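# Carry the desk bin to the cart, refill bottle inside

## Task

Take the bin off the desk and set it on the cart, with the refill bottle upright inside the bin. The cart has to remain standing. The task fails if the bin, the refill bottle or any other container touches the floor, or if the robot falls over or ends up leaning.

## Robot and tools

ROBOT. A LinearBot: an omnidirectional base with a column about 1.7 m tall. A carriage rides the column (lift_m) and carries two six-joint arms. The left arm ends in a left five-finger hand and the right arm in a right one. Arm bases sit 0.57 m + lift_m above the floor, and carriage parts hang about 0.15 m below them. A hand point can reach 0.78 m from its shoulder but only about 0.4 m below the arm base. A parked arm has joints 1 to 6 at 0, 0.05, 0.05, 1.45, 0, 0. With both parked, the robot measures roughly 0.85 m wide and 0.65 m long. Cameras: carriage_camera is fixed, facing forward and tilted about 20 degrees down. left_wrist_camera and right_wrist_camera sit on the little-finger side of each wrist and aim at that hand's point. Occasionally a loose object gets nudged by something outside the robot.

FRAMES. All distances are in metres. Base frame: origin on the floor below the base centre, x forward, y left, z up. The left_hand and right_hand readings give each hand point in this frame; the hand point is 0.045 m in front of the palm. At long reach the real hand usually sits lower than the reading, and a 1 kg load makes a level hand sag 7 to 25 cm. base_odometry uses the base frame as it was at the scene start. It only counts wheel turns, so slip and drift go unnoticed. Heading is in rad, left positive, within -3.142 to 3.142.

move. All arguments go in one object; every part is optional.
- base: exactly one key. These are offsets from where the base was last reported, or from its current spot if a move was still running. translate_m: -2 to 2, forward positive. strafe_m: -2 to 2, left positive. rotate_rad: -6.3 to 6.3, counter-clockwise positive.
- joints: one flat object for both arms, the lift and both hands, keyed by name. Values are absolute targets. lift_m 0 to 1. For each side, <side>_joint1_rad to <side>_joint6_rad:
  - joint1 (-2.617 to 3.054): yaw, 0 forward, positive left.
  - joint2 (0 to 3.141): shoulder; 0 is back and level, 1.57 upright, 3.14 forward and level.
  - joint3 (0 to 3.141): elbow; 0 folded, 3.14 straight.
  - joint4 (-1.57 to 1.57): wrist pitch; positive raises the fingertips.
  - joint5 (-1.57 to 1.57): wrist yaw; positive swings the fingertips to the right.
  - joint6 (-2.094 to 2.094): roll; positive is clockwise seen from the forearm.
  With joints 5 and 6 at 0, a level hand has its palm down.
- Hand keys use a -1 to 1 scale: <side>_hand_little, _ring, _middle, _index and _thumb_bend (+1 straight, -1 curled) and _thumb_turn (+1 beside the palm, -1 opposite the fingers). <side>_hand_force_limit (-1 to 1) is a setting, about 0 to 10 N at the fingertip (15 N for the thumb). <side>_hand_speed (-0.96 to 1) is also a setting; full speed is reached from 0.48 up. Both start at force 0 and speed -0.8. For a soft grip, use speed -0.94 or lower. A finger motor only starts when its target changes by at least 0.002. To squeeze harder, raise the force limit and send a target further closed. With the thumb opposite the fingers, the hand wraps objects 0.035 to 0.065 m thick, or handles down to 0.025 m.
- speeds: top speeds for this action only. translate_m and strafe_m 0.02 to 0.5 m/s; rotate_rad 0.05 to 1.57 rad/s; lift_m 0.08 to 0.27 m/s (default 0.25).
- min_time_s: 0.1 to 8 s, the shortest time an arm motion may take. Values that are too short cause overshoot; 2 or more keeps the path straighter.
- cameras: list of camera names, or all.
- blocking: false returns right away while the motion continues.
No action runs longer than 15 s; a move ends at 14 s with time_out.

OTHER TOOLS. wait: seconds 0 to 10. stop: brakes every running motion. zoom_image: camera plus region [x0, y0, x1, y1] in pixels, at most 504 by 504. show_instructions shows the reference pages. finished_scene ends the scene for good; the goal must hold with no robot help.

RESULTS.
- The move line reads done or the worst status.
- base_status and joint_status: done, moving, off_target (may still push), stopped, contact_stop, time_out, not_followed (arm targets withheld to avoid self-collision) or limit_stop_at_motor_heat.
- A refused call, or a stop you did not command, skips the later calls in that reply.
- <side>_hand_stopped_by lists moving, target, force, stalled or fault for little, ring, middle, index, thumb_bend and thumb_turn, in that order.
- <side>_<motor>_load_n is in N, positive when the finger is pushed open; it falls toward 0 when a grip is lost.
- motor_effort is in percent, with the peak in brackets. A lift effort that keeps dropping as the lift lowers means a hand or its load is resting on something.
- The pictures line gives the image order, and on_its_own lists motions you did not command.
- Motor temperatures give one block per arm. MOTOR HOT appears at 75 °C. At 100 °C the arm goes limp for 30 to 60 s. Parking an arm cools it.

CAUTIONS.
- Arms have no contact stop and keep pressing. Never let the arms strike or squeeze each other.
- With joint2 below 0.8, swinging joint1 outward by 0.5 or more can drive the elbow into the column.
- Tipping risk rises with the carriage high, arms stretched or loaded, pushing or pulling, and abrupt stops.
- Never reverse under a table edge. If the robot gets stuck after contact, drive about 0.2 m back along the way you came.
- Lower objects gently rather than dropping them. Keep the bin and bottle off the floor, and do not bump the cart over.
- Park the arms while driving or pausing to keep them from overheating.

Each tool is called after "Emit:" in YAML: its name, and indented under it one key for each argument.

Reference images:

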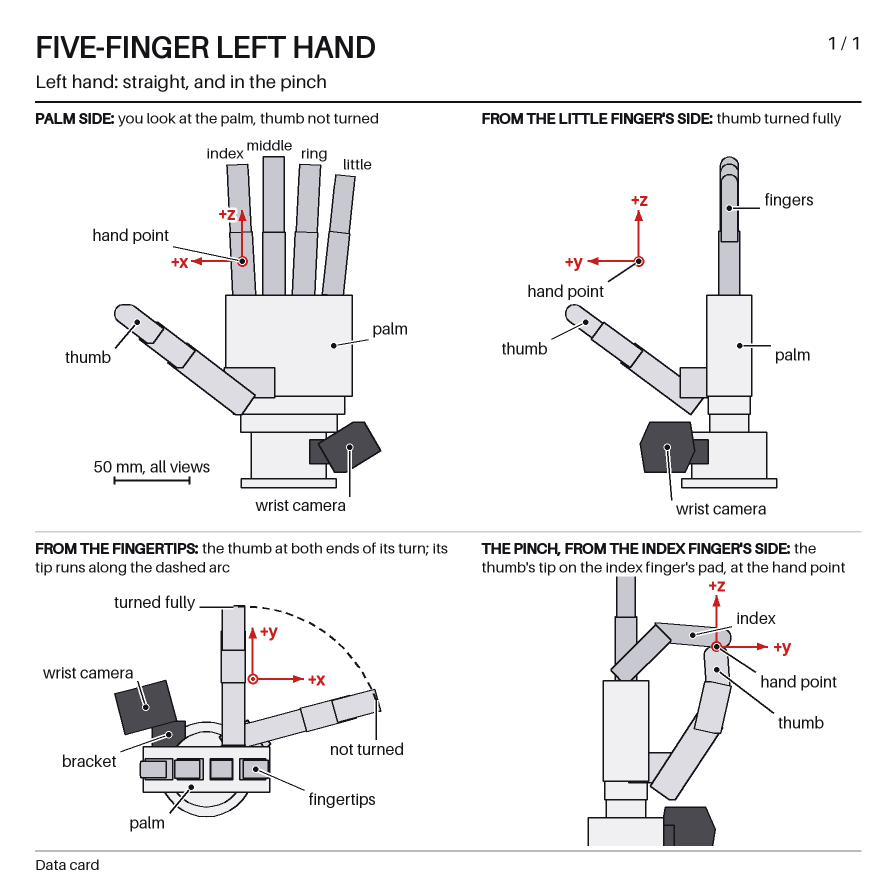

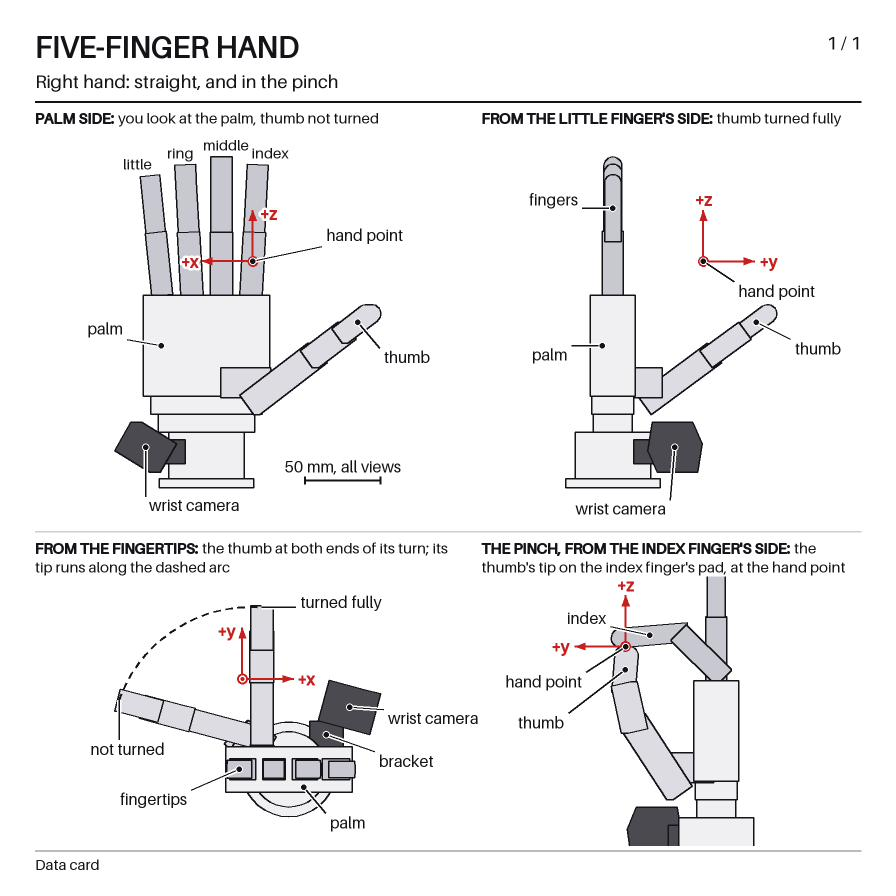

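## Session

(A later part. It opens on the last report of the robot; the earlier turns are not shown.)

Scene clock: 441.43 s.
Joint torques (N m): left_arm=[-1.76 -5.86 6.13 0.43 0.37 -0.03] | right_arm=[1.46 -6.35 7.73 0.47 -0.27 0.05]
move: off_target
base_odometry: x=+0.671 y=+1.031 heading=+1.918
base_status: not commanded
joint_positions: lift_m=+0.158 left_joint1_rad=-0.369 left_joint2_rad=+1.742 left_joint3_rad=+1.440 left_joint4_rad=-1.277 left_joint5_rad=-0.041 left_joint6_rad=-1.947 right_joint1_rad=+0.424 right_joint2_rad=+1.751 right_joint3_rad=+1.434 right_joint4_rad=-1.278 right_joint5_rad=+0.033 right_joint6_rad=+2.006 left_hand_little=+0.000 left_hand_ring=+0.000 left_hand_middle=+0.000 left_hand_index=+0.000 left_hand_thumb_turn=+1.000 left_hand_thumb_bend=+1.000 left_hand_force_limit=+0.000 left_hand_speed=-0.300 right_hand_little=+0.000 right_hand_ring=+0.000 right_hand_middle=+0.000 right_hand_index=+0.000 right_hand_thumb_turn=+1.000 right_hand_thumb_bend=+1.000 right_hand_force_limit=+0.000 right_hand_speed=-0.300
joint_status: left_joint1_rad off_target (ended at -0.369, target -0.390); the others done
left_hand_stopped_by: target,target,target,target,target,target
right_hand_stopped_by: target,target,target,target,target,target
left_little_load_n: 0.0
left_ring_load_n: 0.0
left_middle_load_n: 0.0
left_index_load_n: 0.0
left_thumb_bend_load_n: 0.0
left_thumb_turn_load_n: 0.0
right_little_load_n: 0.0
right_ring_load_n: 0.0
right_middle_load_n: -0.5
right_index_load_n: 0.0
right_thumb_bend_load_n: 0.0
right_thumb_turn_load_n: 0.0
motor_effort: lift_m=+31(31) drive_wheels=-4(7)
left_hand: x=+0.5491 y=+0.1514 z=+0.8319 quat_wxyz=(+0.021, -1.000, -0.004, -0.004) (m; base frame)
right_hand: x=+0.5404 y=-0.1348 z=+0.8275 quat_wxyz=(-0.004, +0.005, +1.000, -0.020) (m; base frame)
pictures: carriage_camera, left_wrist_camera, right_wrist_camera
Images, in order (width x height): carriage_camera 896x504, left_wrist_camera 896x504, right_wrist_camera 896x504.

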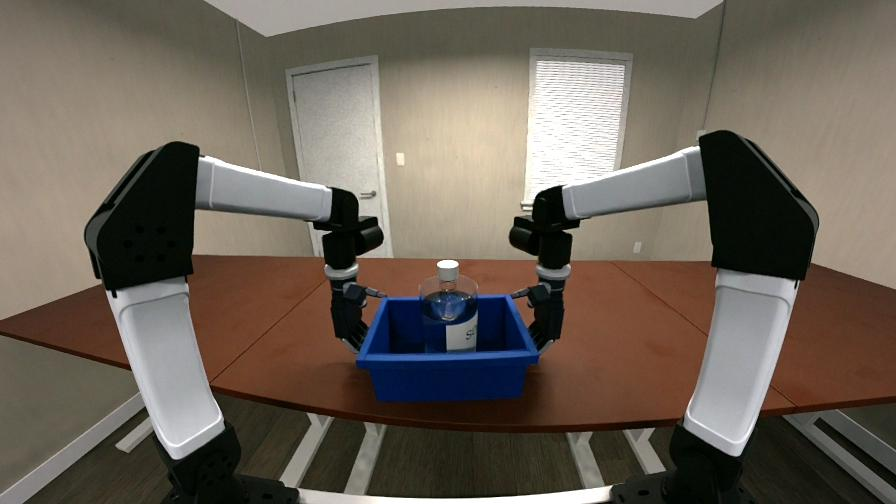

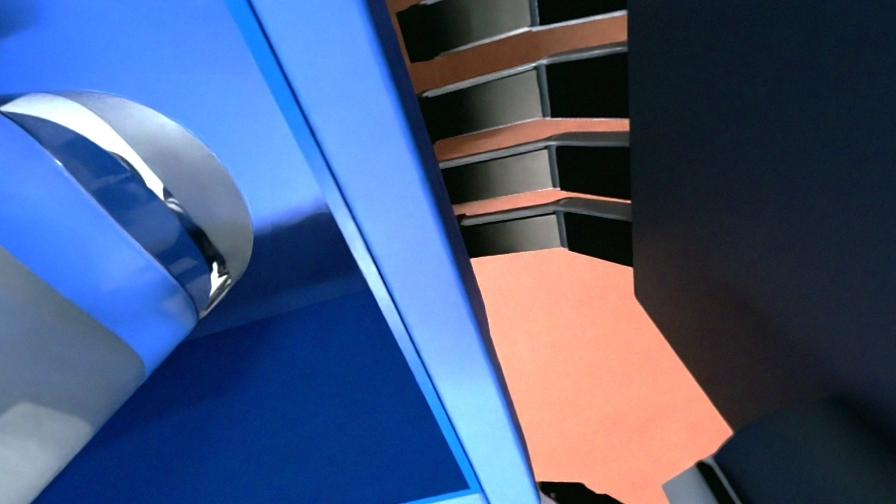

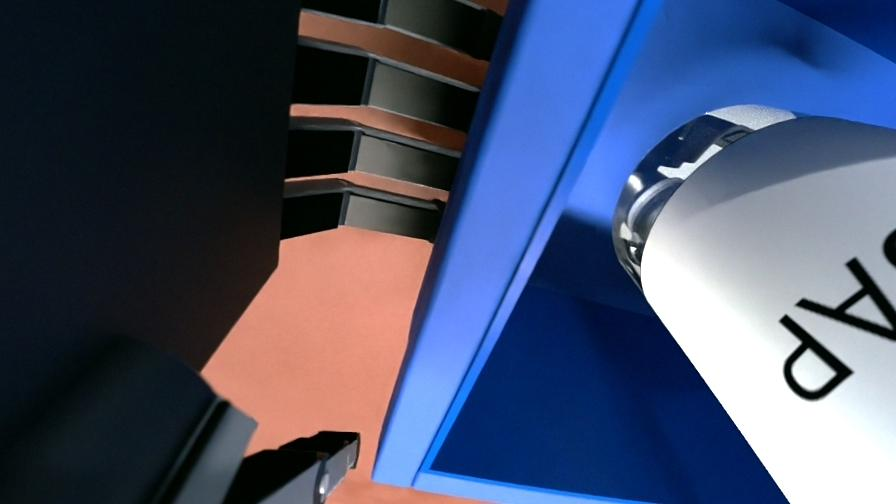

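Emit:
move:
  joints: {"left_joint1_rad": -0.42, "right_joint1_rad": 0.47, "left_joint6_rad": -1.97, "right_joint6_rad": 2.03}
  min_time_s: 1
  cameras: []

Emit:
move:
  joints: {"lift_m": 0.178}
  speeds: {"lift_m": 0.08}
  cameras: ["all"]

Emit:
zoom_image:
  camera: "carriage_camera"
  region: [320, 240, 580, 410]

Scene clock: 451.73 s.
Joint torques (N m): left_arm=[-2.36 -5.87 6.15 0.45 0.7 0.03] | right_arm=[2 -6.37 7.72 0.5 -0.54 0.01]
move: off_target
base_odometry: x=+0.671 y=+1.031 heading=+1.918
base_status: not commanded
joint_positions: lift_m=+0.158 left_joint1_rad=-0.392 left_joint2_rad=+1.742 left_joint3_rad=+1.440 left_joint4_rad=-1.279 left_joint5_rad=-0.071 left_joint6_rad=-1.968 right_joint1_rad=+0.448 right_joint2_rad=+1.751 right_joint3_rad=+1.434 right_joint4_rad=-1.280 right_joint5_rad=+0.062 right_joint6_rad=+2.031 left_hand_little=+0.000 left_hand_ring=+0.000 left_hand_middle=+0.000 left_hand_index=+0.000 left_hand_thumb_turn=+1.000 left_hand_thumb_bend=+1.000 left_hand_force_limit=+0.000 left_hand_speed=-0.300 right_hand_little=+0.000 right_hand_ring=+0.000 right_hand_middle=+0.000 right_hand_index=+0.000 right_hand_thumb_turn=+1.000 right_hand_thumb_bend=+1.000 right_hand_force_limit=+0.000 right_hand_speed=-0.300
joint_status: left_joint1_rad off_target (ended at -0.392, target -0.420); right_joint1_rad off_target (ended at +0.448, target +0.470); the others done
left_hand_stopped_by: target,target,target,target,target,target
right_hand_stopped_by: target,target,target,target,target,target
left_little_load_n: 0.0
left_ring_load_n: 0.0
left_middle_load_n: 0.0
left_index_load_n: 0.0
left_thumb_bend_load_n: 0.0
left_thumb_turn_load_n: -0.5
right_little_load_n: 0.0
right_ring_load_n: 0.5
right_middle_load_n: -0.5
right_index_load_n: 0.0
right_thumb_bend_load_n: 0.0
right_thumb_turn_load_n: 0.0
motor_effort: lift_m=+31(31) drive_wheels=-2(8)
left_hand: x=+0.5481 y=+0.1502 z=+0.8308 quat_wxyz=(+0.035, -0.999, -0.002, -0.009) (m; base frame)
right_hand: x=+0.5394 y=-0.1336 z=+0.8265 quat_wxyz=(+0.002, +0.006, +0.999, -0.033) (m; base frame)
pictures: none
No camera images: "cameras" was empty.

Scene clock: 452.33 s.
Joint torques (N m): left_arm=[-1.91 -5.94 6.09 0.55 0.7 0.04] | right_arm=[1.59 -6.49 7.68 0.53 -0.55 0.03]
move: done
base_odometry: x=+0.671 y=+1.031 heading=+1.918
base_status: not commanded
joint_positions: lift_m=+0.178 left_joint1_rad=-0.398 left_joint2_rad=+1.744 left_joint3_rad=+1.440 left_joint4_rad=-1.292 left_joint5_rad=-0.072 left_joint6_rad=-1.968 right_joint1_rad=+0.452 right_joint2_rad=+1.752 right_joint3_rad=+1.434 right_joint4_rad=-1.289 right_joint5_rad=+0.063 right_joint6_rad=+2.031 left_hand_little=+0.000 left_hand_ring=+0.000 left_hand_middle=+0.000 left_hand_index=+0.000 left_hand_thumb_turn=+1.000 left_hand_thumb_bend=+1.000 left_hand_force_limit=+0.000 left_hand_speed=-0.300 right_hand_little=+0.000 right_hand_ring=+0.000 right_hand_middle=+0.000 right_hand_index=+0.000 right_hand_thumb_turn=+1.000 right_hand_thumb_bend=+1.000 right_hand_force_limit=+0.000 right_hand_speed=-0.300
joint_status: all done
left_hand_stopped_by: target,target,target,target,target,target
right_hand_stopped_by: target,target,target,target,target,target
left_little_load_n: 0.0
left_ring_load_n: 0.0
left_middle_load_n: 1.5
left_index_load_n: 0.0
left_thumb_bend_load_n: 0.0
left_thumb_turn_load_n: 0.0
right_little_load_n: 0.0
right_ring_load_n: 0.0
right_middle_load_n: 1.0
right_index_load_n: 0.0
right_thumb_bend_load_n: 0.0
right_thumb_turn_load_n: 0.0
motor_effort: lift_m=+39(47) drive_wheels=-3(7)
left_hand: x=+0.5438 y=+0.1498 z=+0.8490 quat_wxyz=(+0.038, -0.999, +0.001, -0.002) (m; base frame)
right_hand: x=+0.5364 y=-0.1336 z=+0.8449 quat_wxyz=(-0.003, +0.004, +0.999, -0.036) (m; base frame)
pictures: carriage_camera, left_wrist_camera, right_wrist_camera
Images, in order (width x height): carriage_camera 896x504, left_wrist_camera 896x504, right_wrist_camera 896x504.

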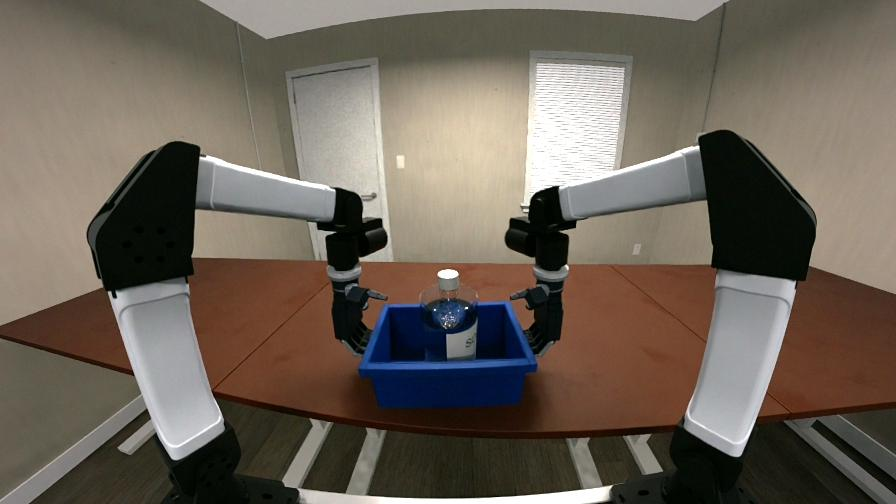

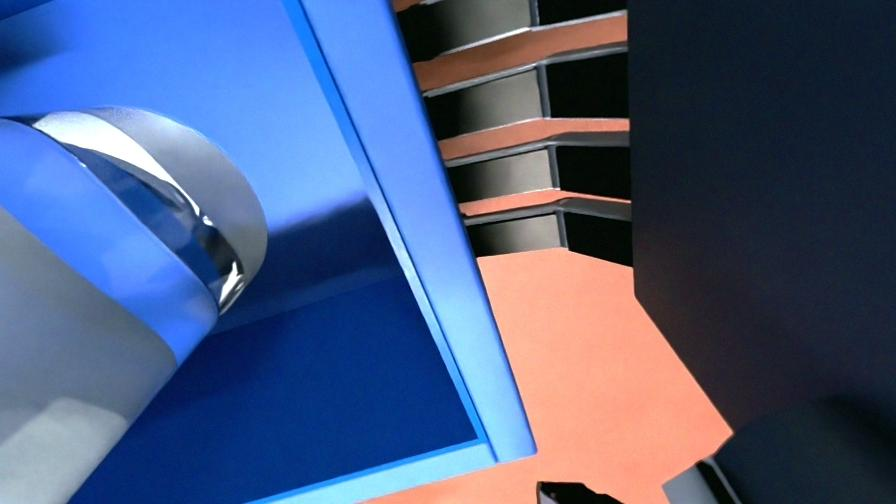

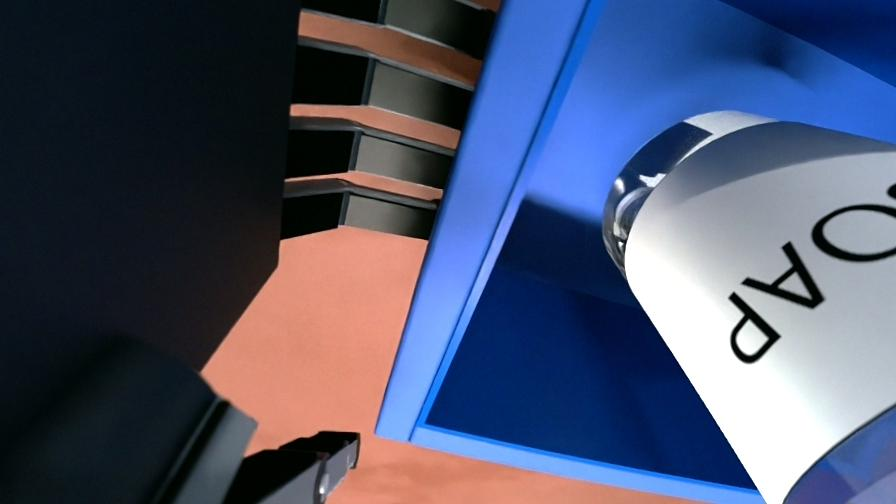

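Scaled by 1.938 from the camera's 896x504 image, which has a finer 1280x720 frame.

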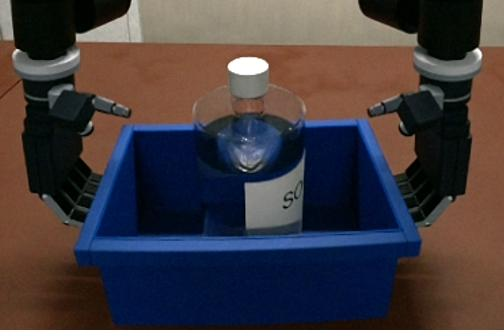

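Emit:
move:
  joints: {"lift_m": 0.2}
  speeds: {"lift_m": 0.08}
  cameras: ["all"]

Emit:
zoom_image:
  camera: "carriage_camera"
  region: [320, 240, 580, 450]

Scene clock: 456.00 s.
Joint torques (N m): left_arm=[-1.28 -7.69 6.91 0.5 0.69 0.03] | right_arm=[1.1 -8.39 7.79 0.52 -0.54 0]
move: done
base_odometry: x=+0.671 y=+1.031 heading=+1.918
base_status: not commanded
joint_positions: lift_m=+0.199 left_joint1_rad=-0.405 left_joint2_rad=+1.764 left_joint3_rad=+1.429 left_joint4_rad=-1.295 left_joint5_rad=-0.072 left_joint6_rad=-1.968 right_joint1_rad=+0.459 right_joint2_rad=+1.772 right_joint3_rad=+1.432 right_joint4_rad=-1.294 right_joint5_rad=+0.066 right_joint6_rad=+2.031 left_hand_little=+0.000 left_hand_ring=+0.001 left_hand_middle=+0.001 left_hand_index=+0.000 left_hand_thumb_turn=+1.000 left_hand_thumb_bend=+1.000 left_hand_force_limit=+0.000 left_hand_speed=-0.300 right_hand_little=+0.000 right_hand_ring=+0.001 right_hand_middle=+0.000 right_hand_index=+0.000 right_hand_thumb_turn=+1.000 right_hand_thumb_bend=+1.000 right_hand_force_limit=+0.000 right_hand_speed=-0.300
joint_status: all done
left_hand_stopped_by: target,target,target,target,target,target
right_hand_stopped_by: target,target,target,target,target,target
left_little_load_n: 0.0
left_ring_load_n: 3.0
left_middle_load_n: 3.0
left_index_load_n: 4.5
left_thumb_bend_load_n: 0.0
left_thumb_turn_load_n: 0.0
right_little_load_n: 3.0
right_ring_load_n: 6.0
right_middle_load_n: 3.0
right_index_load_n: 2.0
right_thumb_bend_load_n: -0.5
right_thumb_turn_load_n: 0.0
motor_effort: lift_m=+43(47) drive_wheels=-3(6)
left_hand: x=+0.5385 y=+0.1494 z=+0.8604 quat_wxyz=(+0.044, -0.999, +0.005, +0.013) (m; base frame)
right_hand: x=+0.5332 y=-0.1331 z=+0.8588 quat_wxyz=(-0.014, +0.000, +0.999, -0.044) (m; base frame)
pictures: carriage_camera, left_wrist_camera, right_wrist_camera
Images, in order (width x height): carriage_camera 896x504, left_wrist_camera 896x504, right_wrist_camera 896x504.

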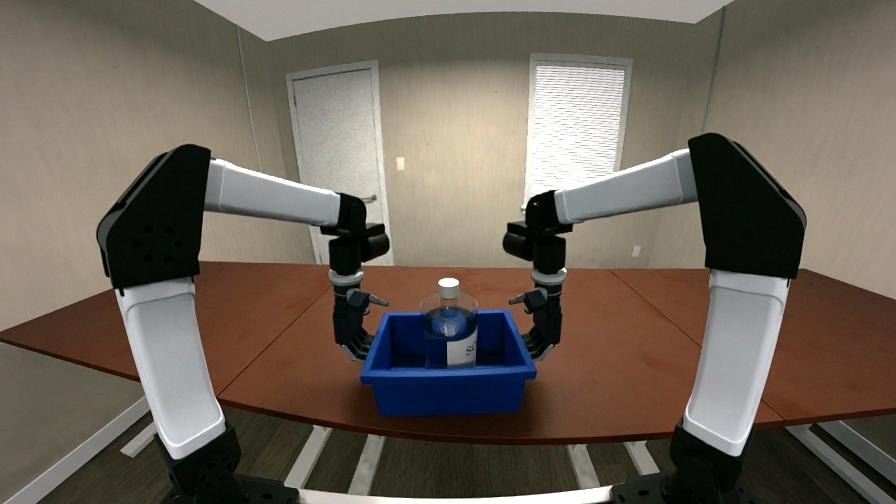

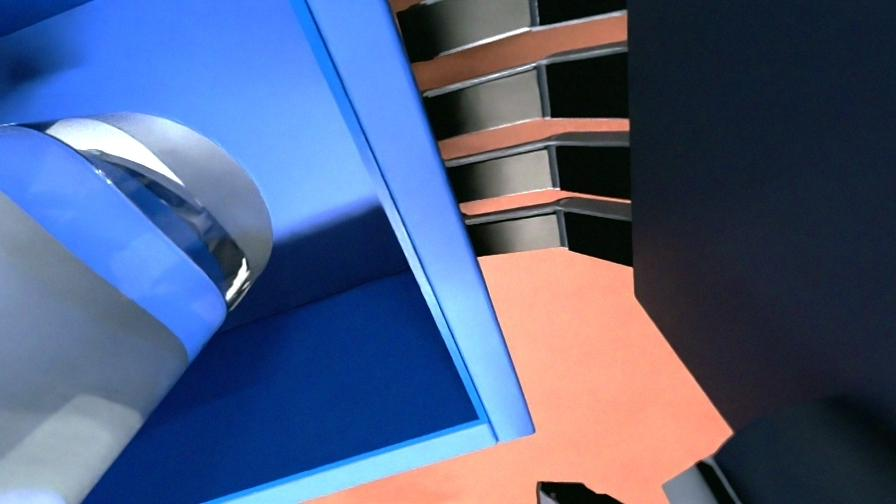

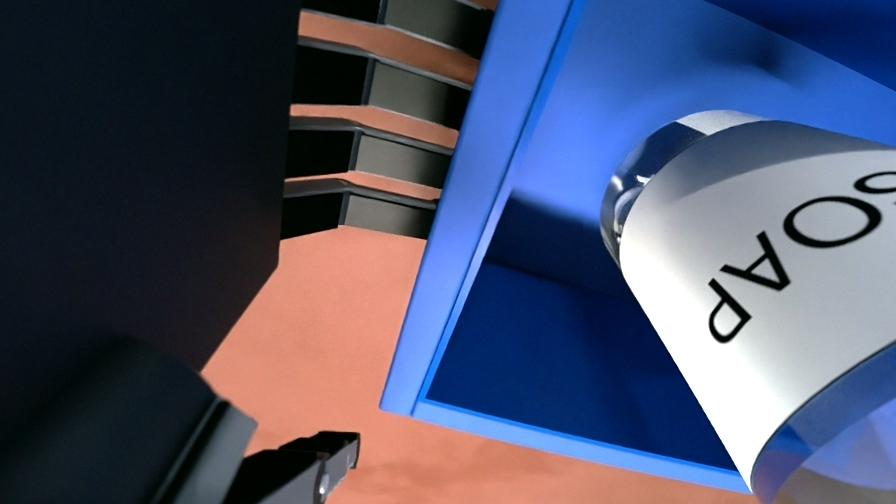

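Scaled by 1.938 from the camera's 896x504 image, which has a finer 1280x720 frame.

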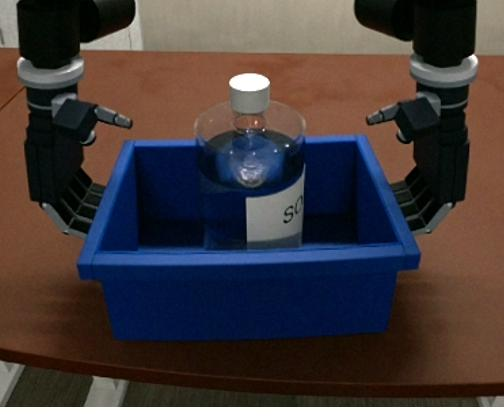

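Emit:
move:
  joints: {"lift_m": 0.25}
  speeds: {"lift_m": 0.08}
  cameras: ["all"]

Emit:
zoom_image:
  camera: "carriage_camera"
  region: [320, 240, 580, 450]

Scene clock: 460.37 s.
Joint torques (N m): left_arm=[-1.09 -8.1 7.25 0.44 0.64 0.04] | right_arm=[1.05 -8.92 8.38 0.5 -0.6 0.01]
move: done
base_odometry: x=+0.671 y=+1.031 heading=+1.918
base_status: not commanded
joint_positions: lift_m=+0.249 left_joint1_rad=-0.406 left_joint2_rad=+1.769 left_joint3_rad=+1.426 left_joint4_rad=-1.293 left_joint5_rad=-0.068 left_joint6_rad=-1.969 right_joint1_rad=+0.459 right_joint2_rad=+1.778 right_joint3_rad=+1.428 right_joint4_rad=-1.293 right_joint5_rad=+0.068 right_joint6_rad=+2.031 left_hand_little=+0.000 left_hand_ring=+0.000 left_hand_middle=+0.001 left_hand_index=+0.000 left_hand_thumb_turn=+1.000 left_hand_thumb_bend=+1.000 left_hand_force_limit=+0.000 left_hand_speed=-0.300 right_hand_little=+0.000 right_hand_ring=+0.001 right_hand_middle=+0.000 right_hand_index=+0.000 right_hand_thumb_turn=+1.000 right_hand_thumb_bend=+1.000 right_hand_force_limit=+0.000 right_hand_speed=-0.300
joint_status: all done
left_hand_stopped_by: target,target,target,target,target,target
right_hand_stopped_by: target,target,target,target,target,target
left_little_load_n: 0.0
left_ring_load_n: 3.0
left_middle_load_n: 3.0
left_index_load_n: 4.5
left_thumb_bend_load_n: 0.0
left_thumb_turn_load_n: 0.0
right_little_load_n: 3.0
right_ring_load_n: 6.5
right_middle_load_n: 2.5
right_index_load_n: 2.0
right_thumb_bend_load_n: 0.0
right_thumb_turn_load_n: 0.0
motor_effort: lift_m=+42(50) drive_wheels=-5(7)
left_hand: x=+0.5374 y=+0.1486 z=+0.9083 quat_wxyz=(+0.044, -0.999, +0.005, +0.017) (m; base frame)
right_hand: x=+0.5320 y=-0.1339 z=+0.9058 quat_wxyz=(-0.017, -0.001, +0.999, -0.047) (m; base frame)
pictures: carriage_camera, left_wrist_camera, right_wrist_camera
Images, in order (width x height): carriage_camera 896x504, left_wrist_camera 896x504, right_wrist_camera 896x504.

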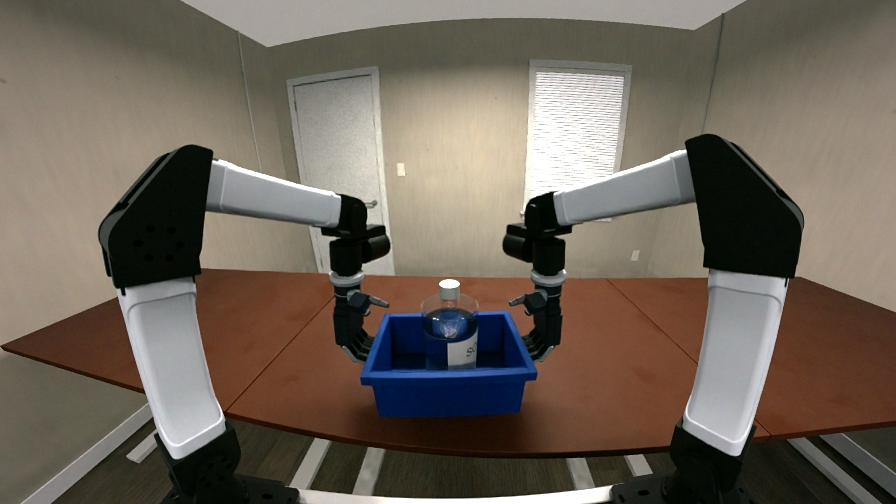

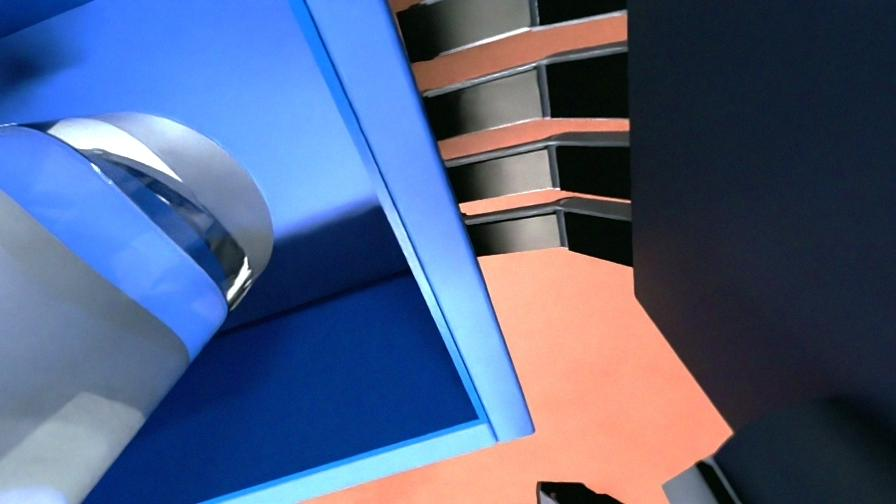

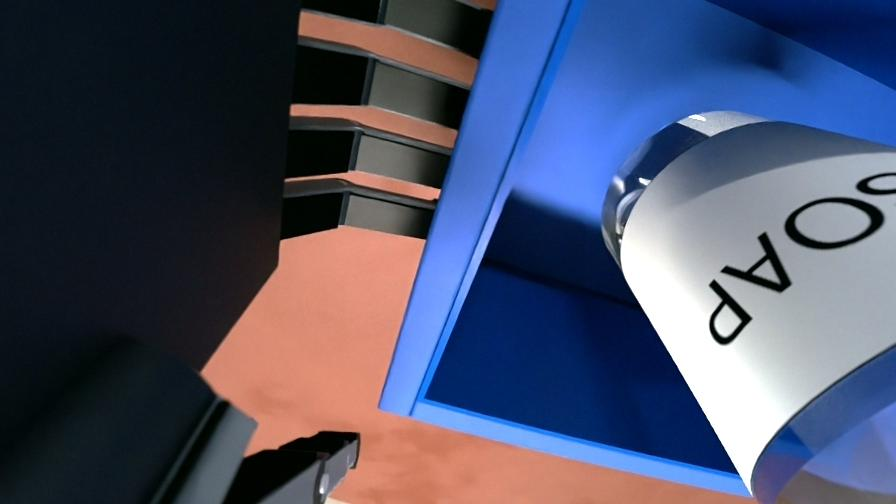

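Scaled by 1.938 from the camera's 896x504 image, which has a finer 1280x720 frame.

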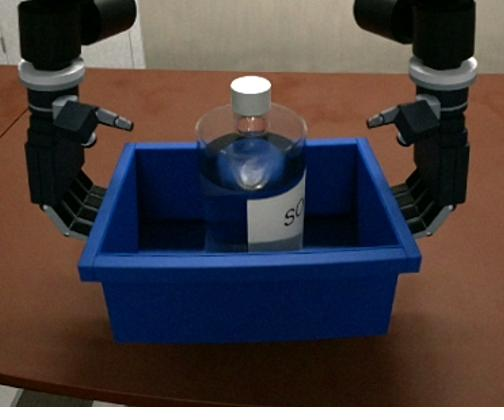

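Emit:
move:
  joints: {"lift_m": 0.36}
  speeds: {"lift_m": 0.1}
  cameras: []

Emit:
move:
  base: {"translate_m": -0.84}
  speeds: {"translate_m": 0.2}
  cameras: ["carriage_camera"]

Emit:
move:
  base: {"rotate_rad": -0.1}
  speeds: {"rotate_rad": 0.15}
  cameras: ["carriage_camera"]

Scene clock: 478.30 s.
Joint torques (N m): left_arm=[-1.11 -8.25 7.32 0.43 0.64 0.06] | right_arm=[0.88 -9.18 8.43 0.5 -0.59 0.03]
move: done
base_odometry: x=+0.671 y=+1.031 heading=+1.918
base_status: not commanded
joint_positions: lift_m=+0.360 left_joint1_rad=-0.407 left_joint2_rad=+1.772 left_joint3_rad=+1.423 left_joint4_rad=-1.291 left_joint5_rad=-0.066 left_joint6_rad=-1.969 right_joint1_rad=+0.460 right_joint2_rad=+1.781 right_joint3_rad=+1.425 right_joint4_rad=-1.292 right_joint5_rad=+0.069 right_joint6_rad=+2.031 left_hand_little=+0.000 left_hand_ring=+0.000 left_hand_middle=+0.001 left_hand_index=+0.000 left_hand_thumb_turn=+1.000 left_hand_thumb_bend=+1.000 left_hand_force_limit=+0.000 left_hand_speed=-0.300 right_hand_little=+0.000 right_hand_ring=+0.001 right_hand_middle=+0.000 right_hand_index=+0.000 right_hand_thumb_turn=+1.000 right_hand_thumb_bend=+1.000 right_hand_force_limit=+0.000 right_hand_speed=-0.300
joint_status: all done
left_hand_stopped_by: target,target,target,target,target,target
right_hand_stopped_by: target,target,target,target,target,target
left_little_load_n: 0.0
left_ring_load_n: 2.5
left_middle_load_n: 3.0
left_index_load_n: 4.5
left_thumb_bend_load_n: 0.0
left_thumb_turn_load_n: -0.5
right_little_load_n: 2.5
right_ring_load_n: 6.0
right_middle_load_n: 2.5
right_index_load_n: 2.0
right_thumb_bend_load_n: -0.5
right_thumb_turn_load_n: 0.0
motor_effort: lift_m=+41(50) drive_wheels=-5(6)
left_hand: x=+0.5369 y=+0.1483 z=+1.0168 quat_wxyz=(+0.044, -0.999, +0.005, +0.019) (m; base frame)
right_hand: x=+0.5315 y=-0.1341 z=+1.0140 quat_wxyz=(-0.019, -0.001, +0.999, -0.048) (m; base frame)
pictures: none
No camera images: "cameras" was empty.

Scene clock: 483.70 s.
Joint torques (N m): left_arm=[-1.05 -8.25 7.38 0.44 0.64 0.05] | right_arm=[0.85 -9.17 8.32 0.48 -0.63 0]
move: done
base_odometry: x=+0.957 y=+0.241 heading=+1.918
base_status: done
joint_positions: lift_m=+0.360 left_joint1_rad=-0.407 left_joint2_rad=+1.772 left_joint3_rad=+1.423 left_joint4_rad=-1.291 left_joint5_rad=-0.066 left_joint6_rad=-1.969 right_joint1_rad=+0.461 right_joint2_rad=+1.781 right_joint3_rad=+1.425 right_joint4_rad=-1.292 right_joint5_rad=+0.071 right_joint6_rad=+2.031 left_hand_little=+0.000 left_hand_ring=+0.000 left_hand_middle=+0.001 left_hand_index=+0.000 left_hand_thumb_turn=+1.000 left_hand_thumb_bend=+1.000 left_hand_force_limit=+0.000 left_hand_speed=-0.300 right_hand_little=+0.000 right_hand_ring=+0.001 right_hand_middle=+0.000 right_hand_index=+0.000 right_hand_thumb_turn=+1.000 right_hand_thumb_bend=+1.000 right_hand_force_limit=+0.000 right_hand_speed=-0.300
joint_status: not commanded
left_hand_stopped_by: target,target,target,target,target,target
right_hand_stopped_by: target,target,target,target,target,target
left_little_load_n: 0.0
left_ring_load_n: 2.5
left_middle_load_n: 3.0
left_index_load_n: 4.5
left_thumb_bend_load_n: 0.0
left_thumb_turn_load_n: 0.0
right_little_load_n: 2.5
right_ring_load_n: 6.0
right_middle_load_n: 3.0
right_index_load_n: 2.5
right_thumb_bend_load_n: 0.0
right_thumb_turn_load_n: 0.0
motor_effort: lift_m=+41(42) drive_wheels=+1(14)
left_hand: x=+0.5368 y=+0.1481 z=+1.0168 quat_wxyz=(+0.044, -0.999, +0.006, +0.019) (m; base frame)
right_hand: x=+0.5315 y=-0.1342 z=+1.0140 quat_wxyz=(-0.019, -0.002, +0.999, -0.049) (m; base frame)
pictures: carriage_camera
Images, in order (width x height): carriage_camera 896x504.

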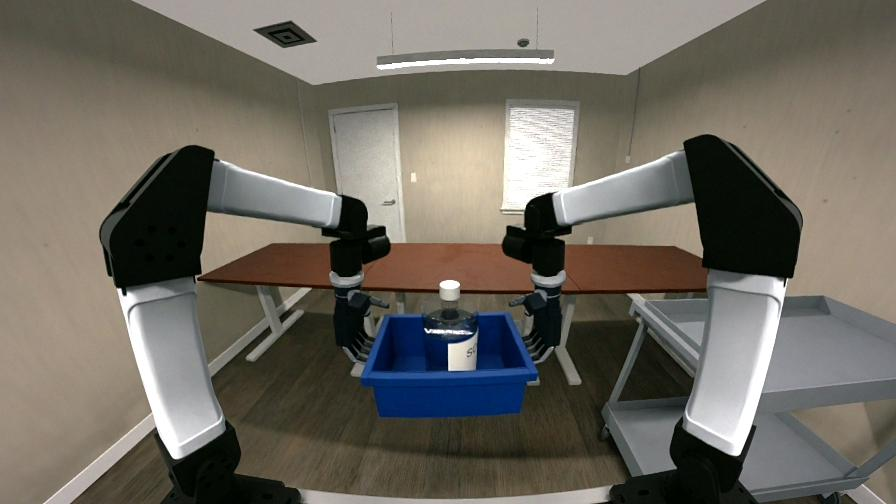

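Scene clock: 484.87 s.
Joint torques (N m): left_arm=[-0.85 -8.27 7.38 0.43 0.64 0.05] | right_arm=[0.57 -9.17 8.35 0.5 -0.67 0.01]
move: done
base_odometry: x=+0.957 y=+0.241 heading=+1.819
base_status: done
joint_positions: lift_m=+0.360 left_joint1_rad=-0.410 left_joint2_rad=+1.772 left_joint3_rad=+1.423 left_joint4_rad=-1.292 left_joint5_rad=-0.067 left_joint6_rad=-1.969 right_joint1_rad=+0.464 right_joint2_rad=+1.781 right_joint3_rad=+1.425 right_joint4_rad=-1.293 right_joint5_rad=+0.075 right_joint6_rad=+2.031 left_hand_little=+0.000 left_hand_ring=+0.000 left_hand_middle=+0.001 left_hand_index=+0.000 left_hand_thumb_turn=+1.000 left_hand_thumb_bend=+1.000 left_hand_force_limit=+0.000 left_hand_speed=-0.300 right_hand_little=+0.000 right_hand_ring=+0.001 right_hand_middle=+0.000 right_hand_index=+0.000 right_hand_thumb_turn=+1.000 right_hand_thumb_bend=+1.000 right_hand_force_limit=+0.000 right_hand_speed=-0.300
joint_status: not commanded
left_hand_stopped_by: target,target,target,target,target,target
right_hand_stopped_by: target,target,target,target,target,target
left_little_load_n: 0.0
left_ring_load_n: 3.0
left_middle_load_n: 3.0
left_index_load_n: 4.5
left_thumb_bend_load_n: 0.0
left_thumb_turn_load_n: 0.0
right_little_load_n: 2.5
right_ring_load_n: 5.5
right_middle_load_n: 3.0
right_index_load_n: 3.0
right_thumb_bend_load_n: 0.0
right_thumb_turn_load_n: 0.0
motor_effort: lift_m=+41(41) drive_wheels=-3(13)
left_hand: x=+0.5363 y=+0.1477 z=+1.0167 quat_wxyz=(+0.045, -0.999, +0.007, +0.019) (m; base frame)
right_hand: x=+0.5312 y=-0.1341 z=+1.0139 quat_wxyz=(-0.018, -0.003, +0.999, -0.051) (m; base frame)
pictures: carriage_camera
Images, in order (width x height): carriage_camera 896x504.

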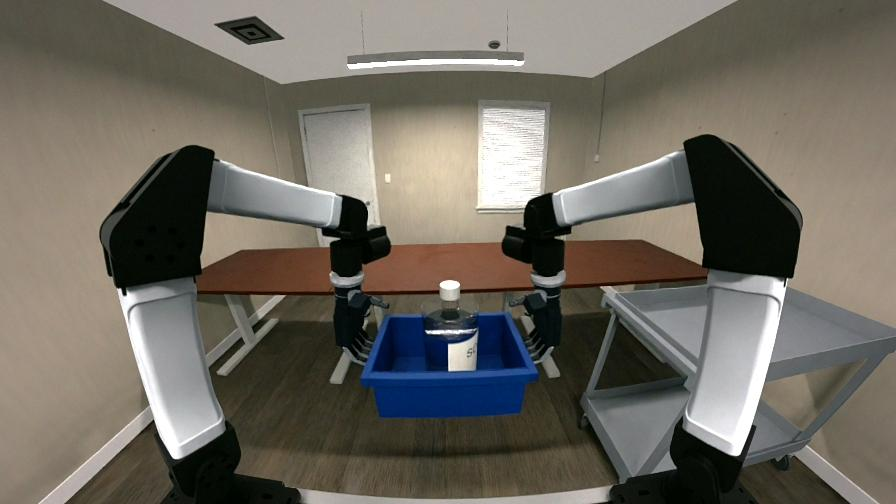

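Emit:
zoom_image:
  camera: "carriage_camera"
  region: [540, 240, 896, 504]

Scaled by 1.416 from the camera's 896x504 image, which has a finer 1280x720 frame.

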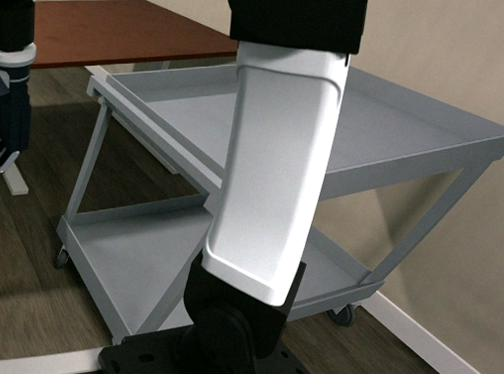

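Emit:
move:
  base: {"strafe_m": -1.05}
  speeds: {"strafe_m": 0.22}
  cameras: ["carriage_camera", "right_wrist_camera"]

Emit:
zoom_image:
  camera: "carriage_camera"
  region: [300, 220, 700, 504]

Scene clock: 505.10 s.
Joint torques (N m): left_arm=[-0.87 -8.25 7.39 0.45 0.65 0.05] | right_arm=[0.66 -9.17 8.36 0.5 -0.66 0.01]
Motor temperatures (°C): left_arm=[28 44 41 26 29 28] | right_arm=[28 37 47 26 27 30]
move: done
base_odometry: x=+1.975 y=+0.498 heading=+1.818
base_status: done
joint_positions: lift_m=+0.360 left_joint1_rad=-0.410 left_joint2_rad=+1.772 left_joint3_rad=+1.423 left_joint4_rad=-1.294 left_joint5_rad=-0.067 left_joint6_rad=-1.970 right_joint1_rad=+0.464 right_joint2_rad=+1.781 right_joint3_rad=+1.425 right_joint4_rad=-1.292 right_joint5_rad=+0.075 right_joint6_rad=+2.032 left_hand_little=+0.000 left_hand_ring=+0.000 left_hand_middle=+0.001 left_hand_index=+0.000 left_hand_thumb_turn=+1.000 left_hand_thumb_bend=+1.000 left_hand_force_limit=+0.000 left_hand_speed=-0.300 right_hand_little=+0.000 right_hand_ring=+0.001 right_hand_middle=+0.000 right_hand_index=+0.000 right_hand_thumb_turn=+1.000 right_hand_thumb_bend=+1.000 right_hand_force_limit=+0.000 right_hand_speed=-0.300
joint_status: not commanded
left_hand_stopped_by: target,target,target,target,target,target
right_hand_stopped_by: target,target,target,target,target,target
left_little_load_n: 0.0
left_ring_load_n: 3.0
left_middle_load_n: 3.0
left_index_load_n: 4.0
left_thumb_bend_load_n: 0.0
left_thumb_turn_load_n: 0.0
right_little_load_n: 3.0
right_ring_load_n: 5.5
right_middle_load_n: 3.0
right_index_load_n: 2.5
right_thumb_bend_load_n: -0.5
right_thumb_turn_load_n: 0.0
motor_effort: lift_m=+41(41) drive_wheels=-1(14)
left_hand: x=+0.5359 y=+0.1479 z=+1.0167 quat_wxyz=(+0.045, -0.999, +0.007, +0.019) (m; base frame)
right_hand: x=+0.5313 y=-0.1340 z=+1.0139 quat_wxyz=(-0.018, -0.003, +0.999, -0.051) (m; base frame)
pictures: carriage_camera, right_wrist_camera
Images, in order (width x height): carriage_camera 896x504, right_wrist_camera 896x504.

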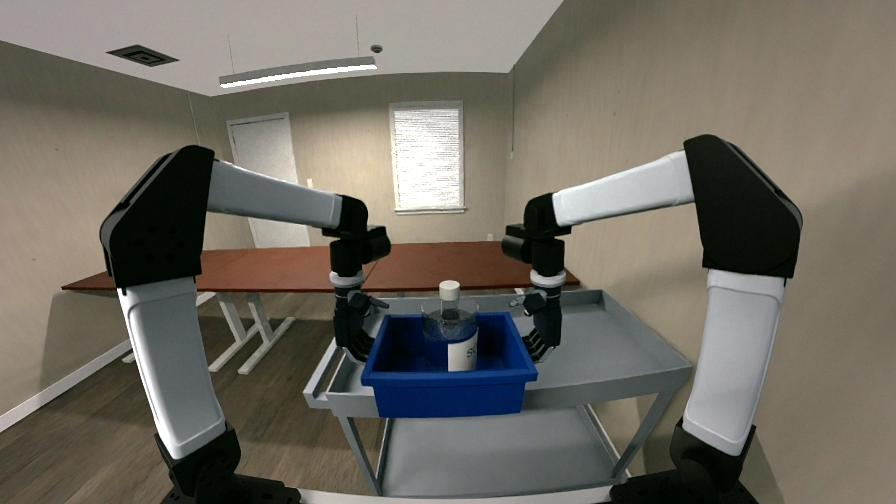

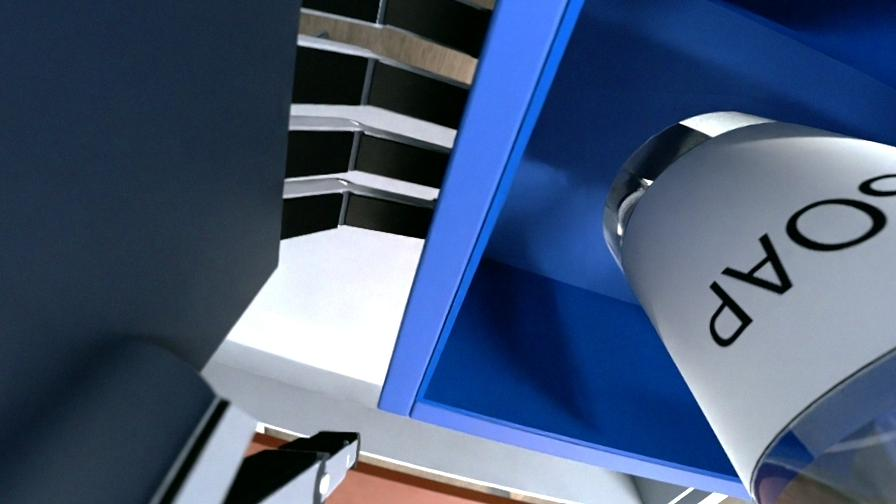

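Scaled by 1.260 from the camera's 896x504 image, which has a finer 1280x720 frame.

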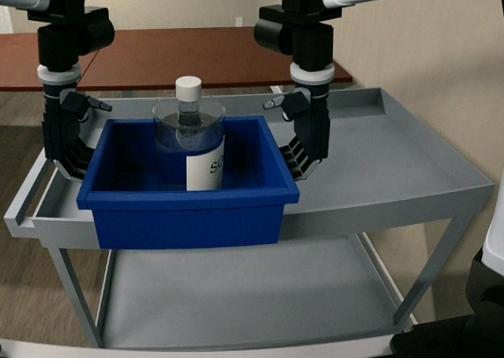

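Emit:
move:
  base: {"strafe_m": -0.1}
  speeds: {"strafe_m": 0.1, "lift_m": 0.08}
  joints: {"lift_m": 0.4, "left_joint1_rad": -0.34, "left_joint2_rad": 2.12, "left_joint3_rad": 1.82, "left_joint4_rad": -1.27, "left_joint5_rad": 0, "left_joint6_rad": -1.89, "right_joint1_rad": 0.377, "right_joint2_rad": 2.12, "right_joint3_rad": 1.82, "right_joint4_rad": -1.27, "right_joint5_rad": 0, "right_joint6_rad": 1.937}
  min_time_s: 4
  cameras: ["all"]

Emit:
zoom_image:
  camera: "carriage_camera"
  region: [300, 220, 700, 504]

Scene clock: 538.60 s.
Joint torques (N m): left_arm=[-0.39 -10.32 10.1 0.38 0.78 0.22] | right_arm=[0.64 -11.54 12.21 0.38 -0.85 -0.04]
move: off_target
base_odometry: x=+2.072 y=+0.522 heading=+1.818
base_status: done
joint_positions: lift_m=+0.399 left_joint1_rad=-0.335 left_joint2_rad=+2.134 left_joint3_rad=+1.760 left_joint4_rad=-1.295 left_joint5_rad=-0.079 left_joint6_rad=-1.905 right_joint1_rad=+0.371 right_joint2_rad=+2.146 right_joint3_rad=+1.752 right_joint4_rad=-1.289 right_joint5_rad=+0.094 right_joint6_rad=+1.943 left_hand_little=+0.000 left_hand_ring=+0.000 left_hand_middle=+0.001 left_hand_index=+0.000 left_hand_thumb_turn=+1.000 left_hand_thumb_bend=+1.000 left_hand_force_limit=+0.000 left_hand_speed=-0.300 right_hand_little=+0.000 right_hand_ring=+0.001 right_hand_middle=+0.000 right_hand_index=+0.000 right_hand_thumb_turn=+1.000 right_hand_thumb_bend=+1.000 right_hand_force_limit=+0.000 right_hand_speed=-0.300
joint_status: left_joint3_rad off_target (ended at +1.760, target +1.820); left_joint5_rad off_target (ended at -0.079, target +0.000); right_joint3_rad off_target (ended at +1.752, target +1.820); right_joint5_rad off_target (ended at +0.094, target +0.000); the others done
left_hand_stopped_by: target,target,target,target,target,target
right_hand_stopped_by: target,target,target,target,target,target
left_little_load_n: 0.0
left_ring_load_n: 3.5
left_middle_load_n: 3.0
left_index_load_n: 4.5
left_thumb_bend_load_n: 0.0
left_thumb_turn_load_n: 0.0
right_little_load_n: 4.5
right_ring_load_n: 6.5
right_middle_load_n: 2.5
right_index_load_n: 1.5
right_thumb_bend_load_n: -0.5
right_thumb_turn_load_n: 0.0
motor_effort: lift_m=+42(52) drive_wheels=-2(11)
left_hand: x=+0.6202 y=+0.1457 z=+1.0134 quat_wxyz=(+0.053, -0.998, +0.002, +0.033) (m; base frame)
right_hand: x=+0.6152 y=-0.1360 z=+1.0060 quat_wxyz=(-0.035, -0.002, +0.997, -0.064) (m; base frame)
pictures: carriage_camera, left_wrist_camera, right_wrist_camera
Images, in order (width x height): carriage_camera 896x504, left_wrist_camera 896x504, right_wrist_camera 896x504.

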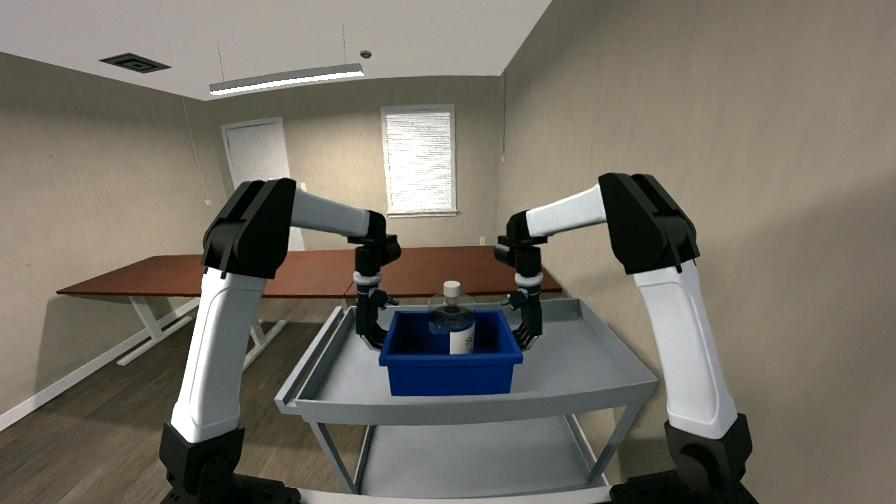

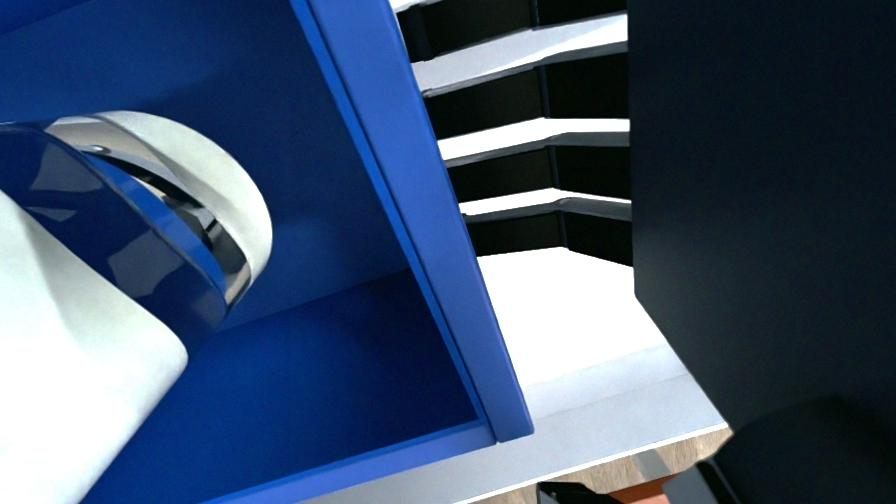

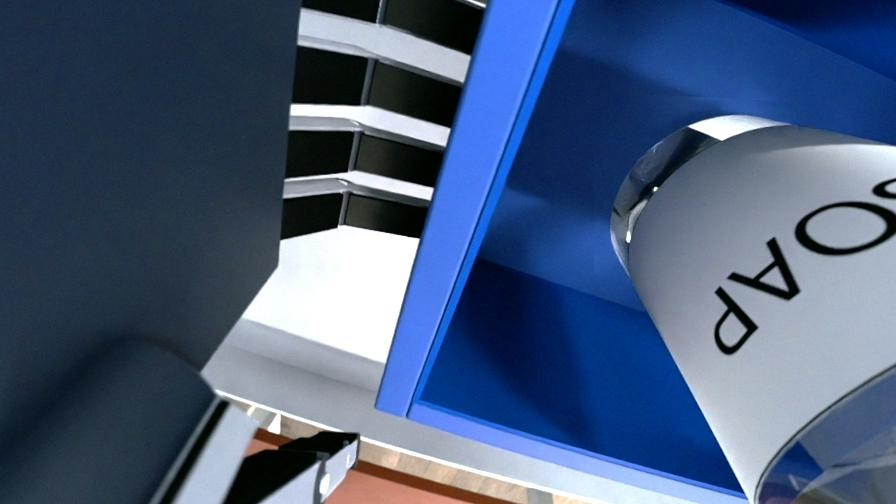

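Scaled by 1.260 from the camera's 896x504 image, which has a finer 1280x720 frame.

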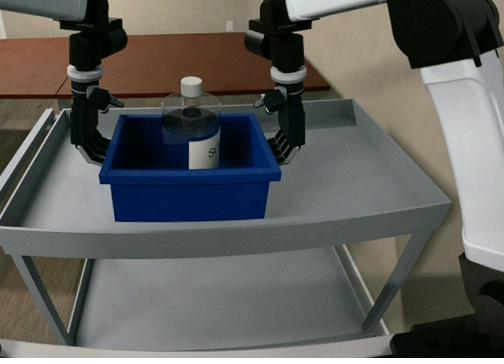

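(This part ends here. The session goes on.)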